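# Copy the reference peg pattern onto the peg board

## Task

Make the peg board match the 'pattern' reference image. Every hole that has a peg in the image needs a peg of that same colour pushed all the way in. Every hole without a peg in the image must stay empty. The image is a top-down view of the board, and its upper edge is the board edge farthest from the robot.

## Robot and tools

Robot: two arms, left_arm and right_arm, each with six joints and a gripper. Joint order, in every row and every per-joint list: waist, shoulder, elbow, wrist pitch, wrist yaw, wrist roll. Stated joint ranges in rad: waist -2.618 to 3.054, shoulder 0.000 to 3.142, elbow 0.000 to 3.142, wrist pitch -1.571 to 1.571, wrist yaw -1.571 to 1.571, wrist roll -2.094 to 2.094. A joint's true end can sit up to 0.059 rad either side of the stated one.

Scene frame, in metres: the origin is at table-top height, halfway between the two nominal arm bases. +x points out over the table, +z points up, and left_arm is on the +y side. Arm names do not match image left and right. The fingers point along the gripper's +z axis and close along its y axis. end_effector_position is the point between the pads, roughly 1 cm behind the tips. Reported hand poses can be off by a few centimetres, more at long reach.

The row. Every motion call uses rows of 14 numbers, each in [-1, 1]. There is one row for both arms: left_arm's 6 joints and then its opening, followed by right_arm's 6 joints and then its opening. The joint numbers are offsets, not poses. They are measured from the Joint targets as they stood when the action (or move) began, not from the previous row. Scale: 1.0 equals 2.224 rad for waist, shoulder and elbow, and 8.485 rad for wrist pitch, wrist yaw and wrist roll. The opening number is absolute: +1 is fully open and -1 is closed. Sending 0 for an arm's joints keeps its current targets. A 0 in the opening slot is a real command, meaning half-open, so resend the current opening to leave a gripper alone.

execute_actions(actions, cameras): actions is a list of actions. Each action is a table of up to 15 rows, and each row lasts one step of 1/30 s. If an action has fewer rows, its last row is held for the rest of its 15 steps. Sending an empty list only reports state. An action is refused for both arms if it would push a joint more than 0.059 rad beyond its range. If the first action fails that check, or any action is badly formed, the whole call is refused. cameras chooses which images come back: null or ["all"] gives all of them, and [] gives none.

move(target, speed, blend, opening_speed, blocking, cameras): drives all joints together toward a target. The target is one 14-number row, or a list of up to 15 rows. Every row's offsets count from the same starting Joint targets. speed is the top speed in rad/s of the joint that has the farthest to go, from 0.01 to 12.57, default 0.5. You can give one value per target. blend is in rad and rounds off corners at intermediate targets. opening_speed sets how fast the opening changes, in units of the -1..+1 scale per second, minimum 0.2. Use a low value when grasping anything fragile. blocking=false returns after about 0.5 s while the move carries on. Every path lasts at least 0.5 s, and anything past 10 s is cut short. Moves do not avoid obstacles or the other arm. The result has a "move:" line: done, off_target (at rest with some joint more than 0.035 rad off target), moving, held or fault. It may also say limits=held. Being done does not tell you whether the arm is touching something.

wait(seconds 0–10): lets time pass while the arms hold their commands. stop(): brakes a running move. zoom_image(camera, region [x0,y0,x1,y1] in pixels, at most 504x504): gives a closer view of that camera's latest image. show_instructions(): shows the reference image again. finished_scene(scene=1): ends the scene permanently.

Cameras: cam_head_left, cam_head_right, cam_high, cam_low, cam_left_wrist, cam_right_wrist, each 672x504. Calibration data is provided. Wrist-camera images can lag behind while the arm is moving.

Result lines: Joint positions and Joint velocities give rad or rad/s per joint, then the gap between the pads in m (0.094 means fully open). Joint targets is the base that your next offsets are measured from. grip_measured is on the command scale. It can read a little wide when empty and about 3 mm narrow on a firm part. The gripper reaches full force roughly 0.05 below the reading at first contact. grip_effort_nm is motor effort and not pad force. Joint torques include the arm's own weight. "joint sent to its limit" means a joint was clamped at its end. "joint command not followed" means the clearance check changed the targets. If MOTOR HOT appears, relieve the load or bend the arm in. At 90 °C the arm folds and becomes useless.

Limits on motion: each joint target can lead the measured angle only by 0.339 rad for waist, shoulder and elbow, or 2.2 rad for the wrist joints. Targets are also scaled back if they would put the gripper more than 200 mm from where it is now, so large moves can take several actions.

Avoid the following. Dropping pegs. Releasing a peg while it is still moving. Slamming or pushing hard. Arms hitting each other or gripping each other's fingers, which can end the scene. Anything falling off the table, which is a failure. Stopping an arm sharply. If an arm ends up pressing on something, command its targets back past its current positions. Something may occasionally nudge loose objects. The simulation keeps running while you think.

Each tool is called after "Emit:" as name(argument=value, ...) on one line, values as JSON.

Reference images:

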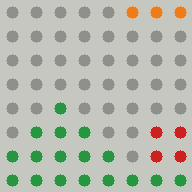

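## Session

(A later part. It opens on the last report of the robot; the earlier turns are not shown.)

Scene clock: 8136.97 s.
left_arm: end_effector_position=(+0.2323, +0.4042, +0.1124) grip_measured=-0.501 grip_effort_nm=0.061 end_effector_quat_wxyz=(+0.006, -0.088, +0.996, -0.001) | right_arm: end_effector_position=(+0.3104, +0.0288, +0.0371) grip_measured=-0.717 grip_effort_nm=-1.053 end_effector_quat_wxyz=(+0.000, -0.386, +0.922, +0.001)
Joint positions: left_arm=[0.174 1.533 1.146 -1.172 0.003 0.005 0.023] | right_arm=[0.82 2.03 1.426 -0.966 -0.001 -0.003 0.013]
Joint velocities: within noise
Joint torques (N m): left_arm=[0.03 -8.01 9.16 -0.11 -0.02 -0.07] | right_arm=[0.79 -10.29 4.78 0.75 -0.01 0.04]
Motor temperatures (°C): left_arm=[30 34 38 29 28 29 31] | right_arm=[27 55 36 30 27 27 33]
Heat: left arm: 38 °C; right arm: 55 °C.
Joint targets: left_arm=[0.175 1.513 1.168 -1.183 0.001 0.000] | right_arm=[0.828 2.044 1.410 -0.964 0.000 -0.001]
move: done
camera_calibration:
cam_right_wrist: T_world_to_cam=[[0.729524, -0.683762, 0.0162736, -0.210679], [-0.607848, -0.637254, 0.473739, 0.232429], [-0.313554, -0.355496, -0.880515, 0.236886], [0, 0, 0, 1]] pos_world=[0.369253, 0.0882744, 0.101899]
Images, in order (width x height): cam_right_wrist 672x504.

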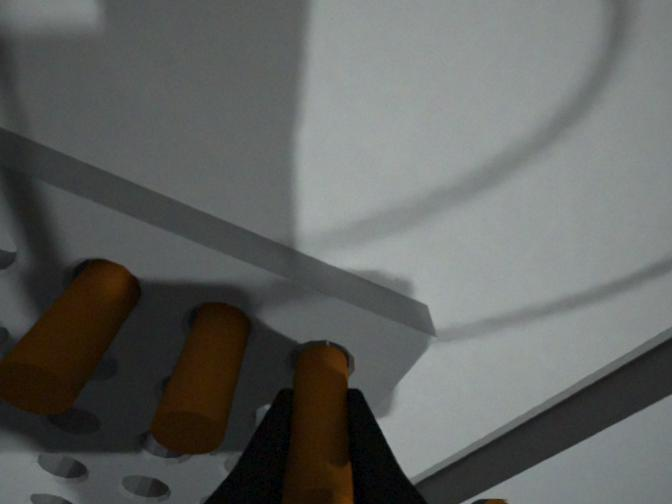

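Emit:
move(target=[[0,0,0,0,0,0,-0.5,0,0.0004,-0.006,0.0019,0,0,-0.9]], speed=0.1, cameras=["cam_right_wrist"])

Emit:
zoom_image(camera="cam_right_wrist", region=[250, 300, 400, 412])

Scene clock: 8146.37 s.
left_arm: end_effector_position=(+0.2323, +0.4042, +0.1124) grip_measured=-0.501 grip_effort_nm=0.056 end_effector_quat_wxyz=(+0.006, -0.088, +0.996, -0.001) | right_arm: end_effector_position=(+0.3104, +0.0287, +0.0338) grip_measured=-0.717 grip_effort_nm=-1.048 end_effector_quat_wxyz=(+0.003, -0.386, +0.922, +0.002)
Joint positions: left_arm=[0.174 1.533 1.146 -1.172 0.003 0.005 0.023] | right_arm=[0.82 2.03 1.412 -0.947 -0.001 -0.003 0.013]
Joint velocities: within noise
Joint torques (N m): left_arm=[-0.03 -7.76 9.18 -0.12 -0.01 -0.05] | right_arm=[0.77 -10.19 4.81 0.73 -0.01 0.04]
Motor temperatures (°C): left_arm=[30 34 38 29 28 29 31] | right_arm=[27 54 36 30 27 27 33]
Heat: left arm: 38 °C; right arm: 54 °C.
Joint targets: left_arm=[0.175 1.513 1.168 -1.183 0.001 0.000] | right_arm=[0.828 2.045 1.396 -0.948 0.000 -0.001]
move: done
camera_calibration:
cam_right_wrist: T_world_to_cam=[[0.729465, -0.68382, 0.016436, -0.210607], [-0.609501, -0.638903, 0.469373, 0.234637], [-0.310466, -0.352409, -0.882847, 0.232941], [0, 0, 0, 1]] pos_world=[0.368962, 0.0879835, 0.0989807]
Images, in order (width x height): cam_right_wrist 672x504.

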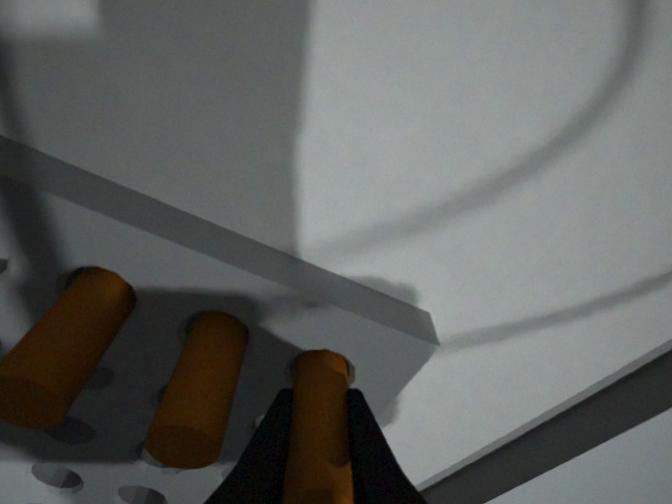

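Scaled by 3.360 from the camera's 672x504 image, which has a finer 960x720 frame.

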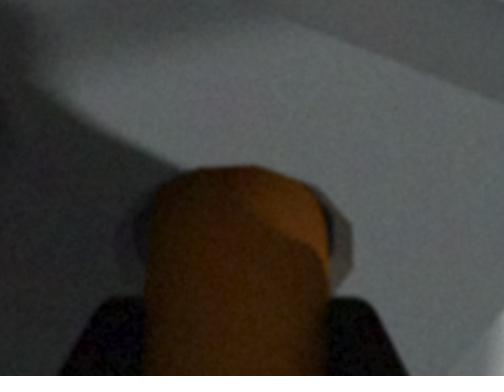

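Identical to c7. Press down.

Emit:
move(target=[[0,0,0,0,0,0,-0.5,0,0.001,-0.0105,0.0035,0,0,-0.9],[0,0,0,0,0,0,-0.5,0,0.0025,-0.0165,0.0055,0,0,-0.9]], speed=0.1, cameras=["cam_right_wrist","cam_low"])

Emit:
zoom_image(camera="cam_low", region=[360, 230, 450, 280])

Scene clock: 8152.73 s.
left_arm: end_effector_position=(+0.2323, +0.4042, +0.1124) grip_measured=-0.501 grip_effort_nm=0.061 end_effector_quat_wxyz=(+0.006, -0.088, +0.996, -0.001) | right_arm: end_effector_position=(+0.3102, +0.0286, +0.0279) grip_measured=-0.717 grip_effort_nm=-1.048 end_effector_quat_wxyz=(+0.007, -0.386, +0.922, +0.003)
Joint positions: left_arm=[0.174 1.533 1.146 -1.172 0.003 0.005 0.023] | right_arm=[0.82 2.03 1.387 -0.913 -0.001 -0.003 0.013]
Joint velocities: within noise
Joint torques (N m): left_arm=[0.09 -7.88 9.25 -0.11 -0.04 -0.09] | right_arm=[0.76 -9.62 3.7 0.9 0 0.04]
Motor temperatures (°C): left_arm=[30 34 38 29 28 29 31] | right_arm=[27 54 36 30 27 27 33]
Heat: left arm: 38 °C; right arm: 54 °C.
Joint targets: left_arm=[0.175 1.513 1.168 -1.183 0.001 0.000] | right_arm=[0.828 2.051 1.360 -0.901 0.000 -0.001]
move: done
camera_calibration:
cam_right_wrist: T_world_to_cam=[[0.729341, -0.683948, 0.0166542, -0.210534], [-0.612377, -0.641778, 0.461645, 0.238369], [-0.305053, -0.346895, -0.886909, 0.226047], [0, 0, 0, 1]] pos_world=[0.368478, 0.0874, 0.0939478]
Images, in order (width x height): cam_low 672x504, cam_right_wrist 672x504.

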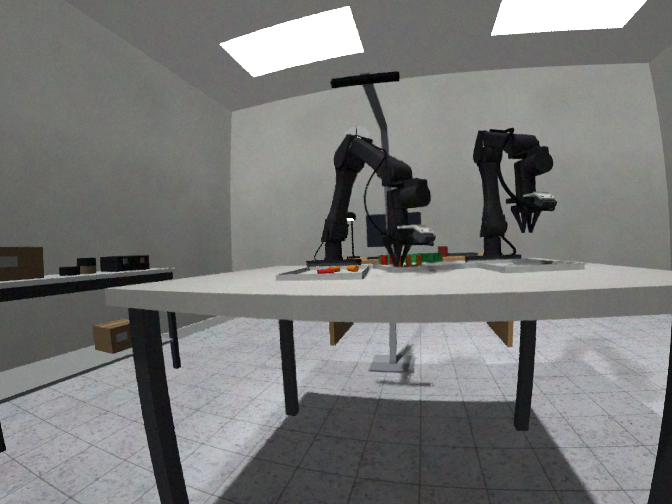

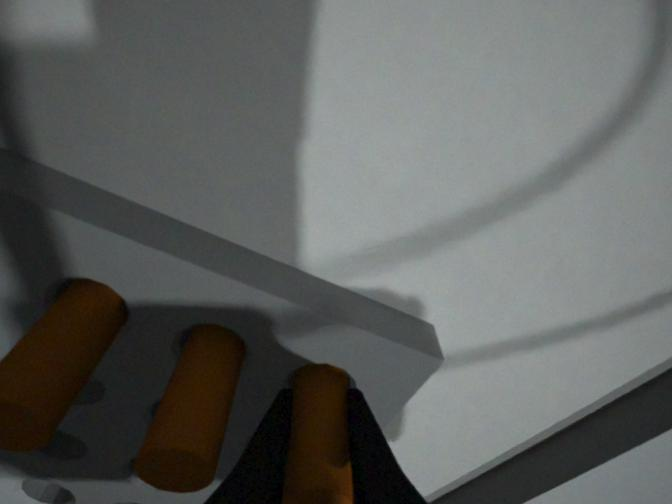

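Scaled by 5.600 from the camera's 672x504 image, which has a finer 960x720 frame.

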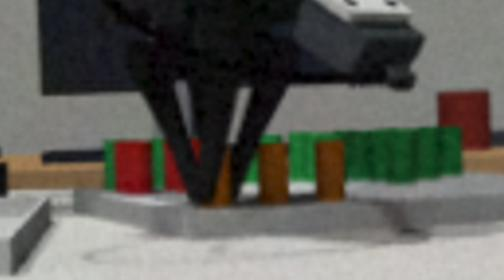

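Seated; release and retract.

Emit:
move(target=[[0,0,0,0,0,0,-0.5,0,-0.0049,0.0063,-0.0016,0,0,-0.9],[0,0,0,0,0,0,-0.5,0,-0.0049,0.0063,-0.0016,0,0,-0.45],[0,0,0,0,0,0,-0.5,0,-0.0135,0.0342,-0.0093,0,0,-0.45],[0,0,0,0,0,0,-0.5,0,-0.0234,0.0746,-0.0223,0,0,-0.45],[0,0,0,0,0,0,-0.5,0,-0.036,0.117,-0.037,0,0,-0.45],[0,0,0,0,0,0,-0.5,-0.28,-0.036,0.117,-0.037,0,0,-0.45]], speed=[0.1,0.1,0.15,0.3,0.4,0.6])

Emit:
zoom_image(camera="cam_low", region=[360, 230, 450, 280])

Emit:
zoom_image(camera="cam_high", region=[200, 200, 460, 400])

Scene clock: 8166.93 s.
left_arm: end_effector_position=(+0.2323, +0.4042, +0.1124) grip_measured=-0.501 grip_effort_nm=0.056 end_effector_quat_wxyz=(+0.006, -0.088, +0.996, -0.001) | right_arm: end_effector_position=(+0.4105, -0.1749, +0.0839) grip_measured=-0.453 grip_effort_nm=0.115 end_effector_quat_wxyz=(-0.027, -0.085, +0.996, -0.003)
Joint positions: left_arm=[0.174 1.533 1.146 -1.172 0.003 0.005 0.023] | right_arm=[0.197 2.01 1.589 -1.203 0.001 -0.003 0.026]
Joint velocities: within noise
Joint torques (N m): left_arm=[0.14 -7.86 9.2 -0.12 0.03 -0.12] | right_arm=[0.59 -15.61 9.58 0.49 -0.02 0.04]
Motor temperatures (°C): left_arm=[30 34 38 29 28 29 31] | right_arm=[27 55 36 30 27 27 33]
Heat: left arm: 38 °C; right arm: 55 °C.
Joint targets: left_arm=[0.175 1.513 1.168 -1.183 0.001 0.000] | right_arm=[0.204 1.971 1.620 -1.215 0.001 -0.001]
move: off_target (right_arm); right_arm: the shoulder is farthest, 0.039 rad from its target
camera_calibration:
cam_left_wrist: T_world_to_cam=[[0.204681, -0.978742, -0.0130482, 0.346108], [-0.883283, -0.19043, 0.428424, 0.282019], [-0.421802, -0.0761652, -0.903483, 0.324449], [0, 0, 0, 1]] pos_world=[0.315113, 0.417167, 0.176827]
cam_right_wrist: T_world_to_cam=[[0.194467, -0.980768, 0.0166577, -0.256108], [-0.838477, -0.157392, 0.521713, 0.315853], [-0.509058, -0.115423, -0.852958, 0.357028], [0, 0, 0, 1]] pos_world=[0.496388, -0.16026, 0.144012]

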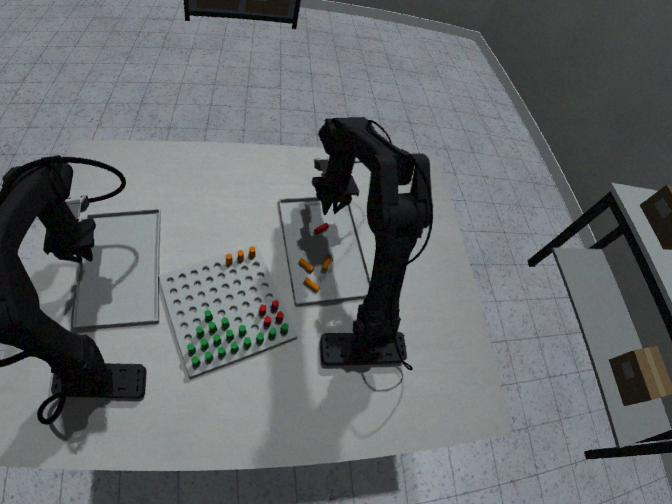

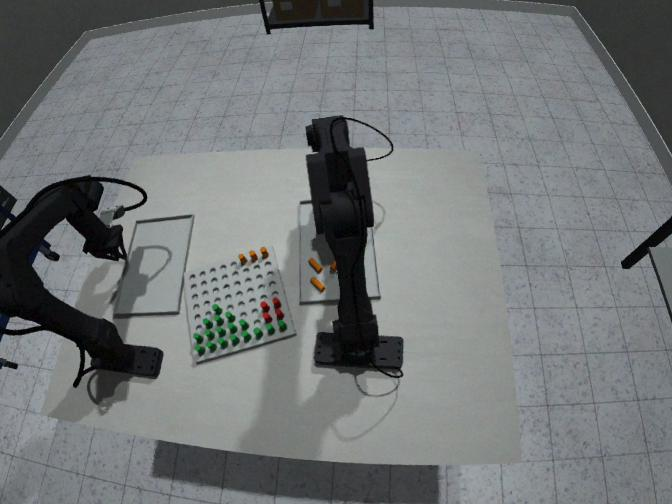

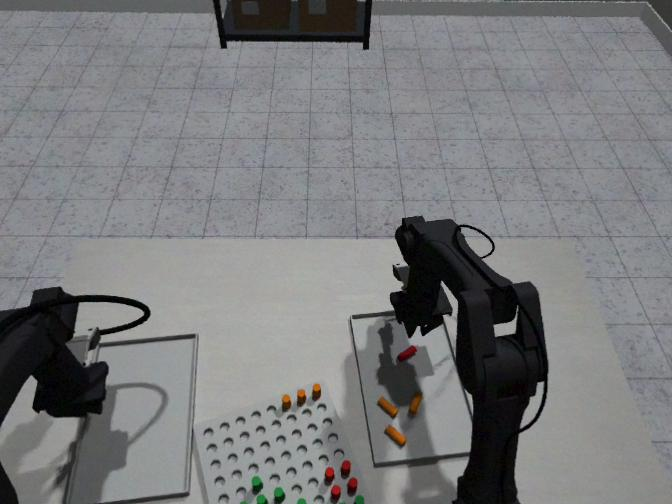

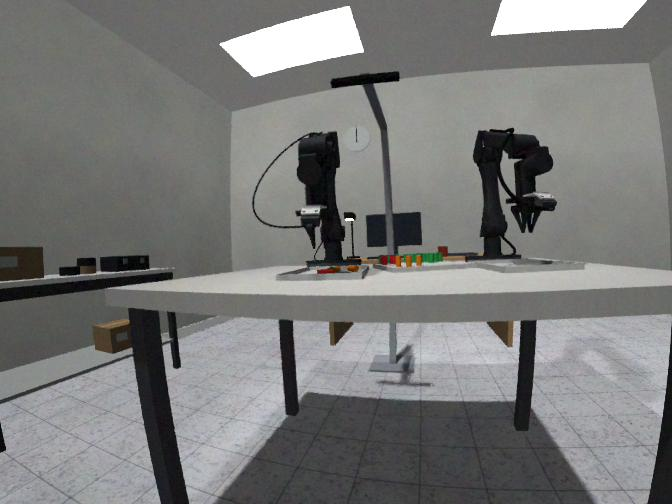

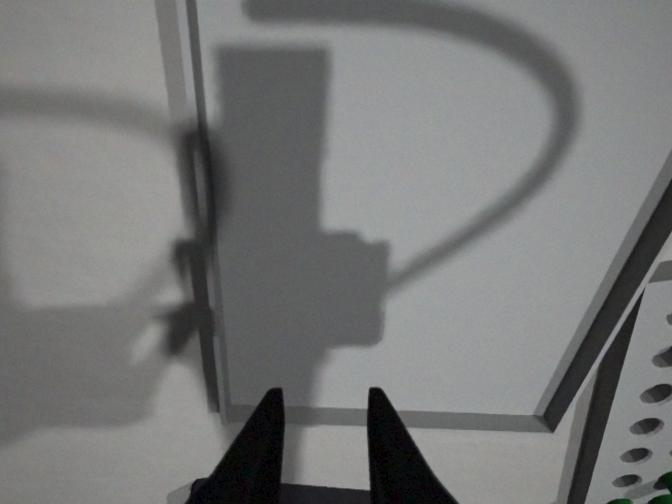

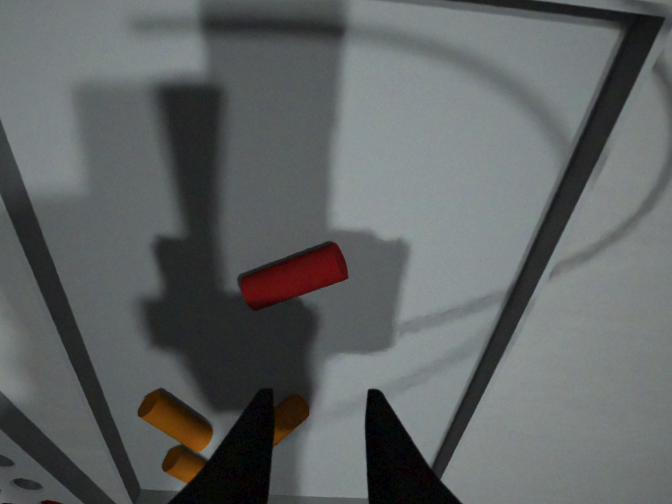

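Scaled by 5.600 from the camera's 672x504 image, which has a finer 960x720 frame.

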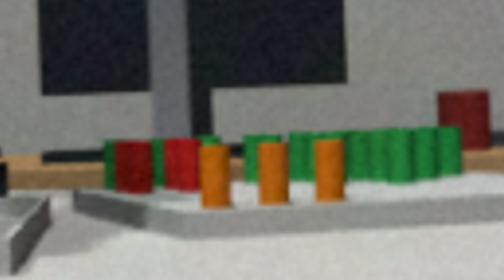

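Scaled by 1.938 from the camera's 672x504 image, which has a finer 960x720 frame.

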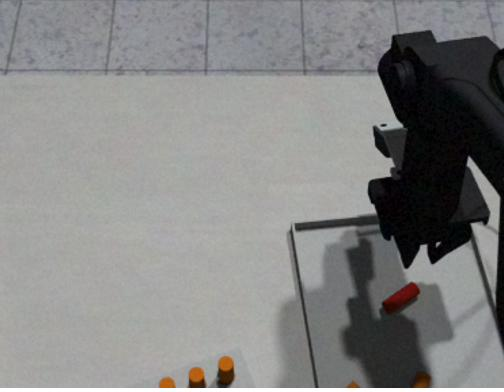

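Emit:
zoom_image(camera="cam_head_right", region=[170, 235, 310, 370])

Scaled by 3.600 from the camera's 672x504 image, which has a finer 960x720 frame.

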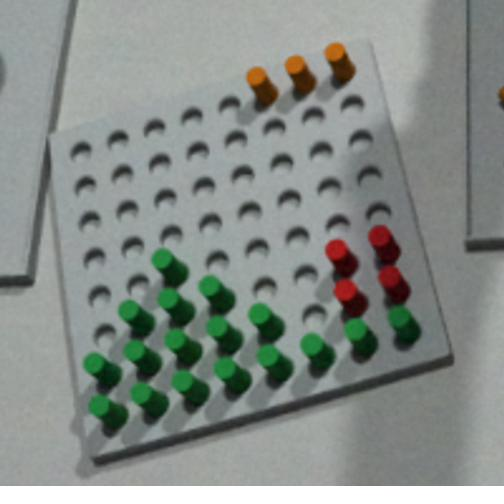

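Emit:
finished_scene()

The scene is finished: the task was done.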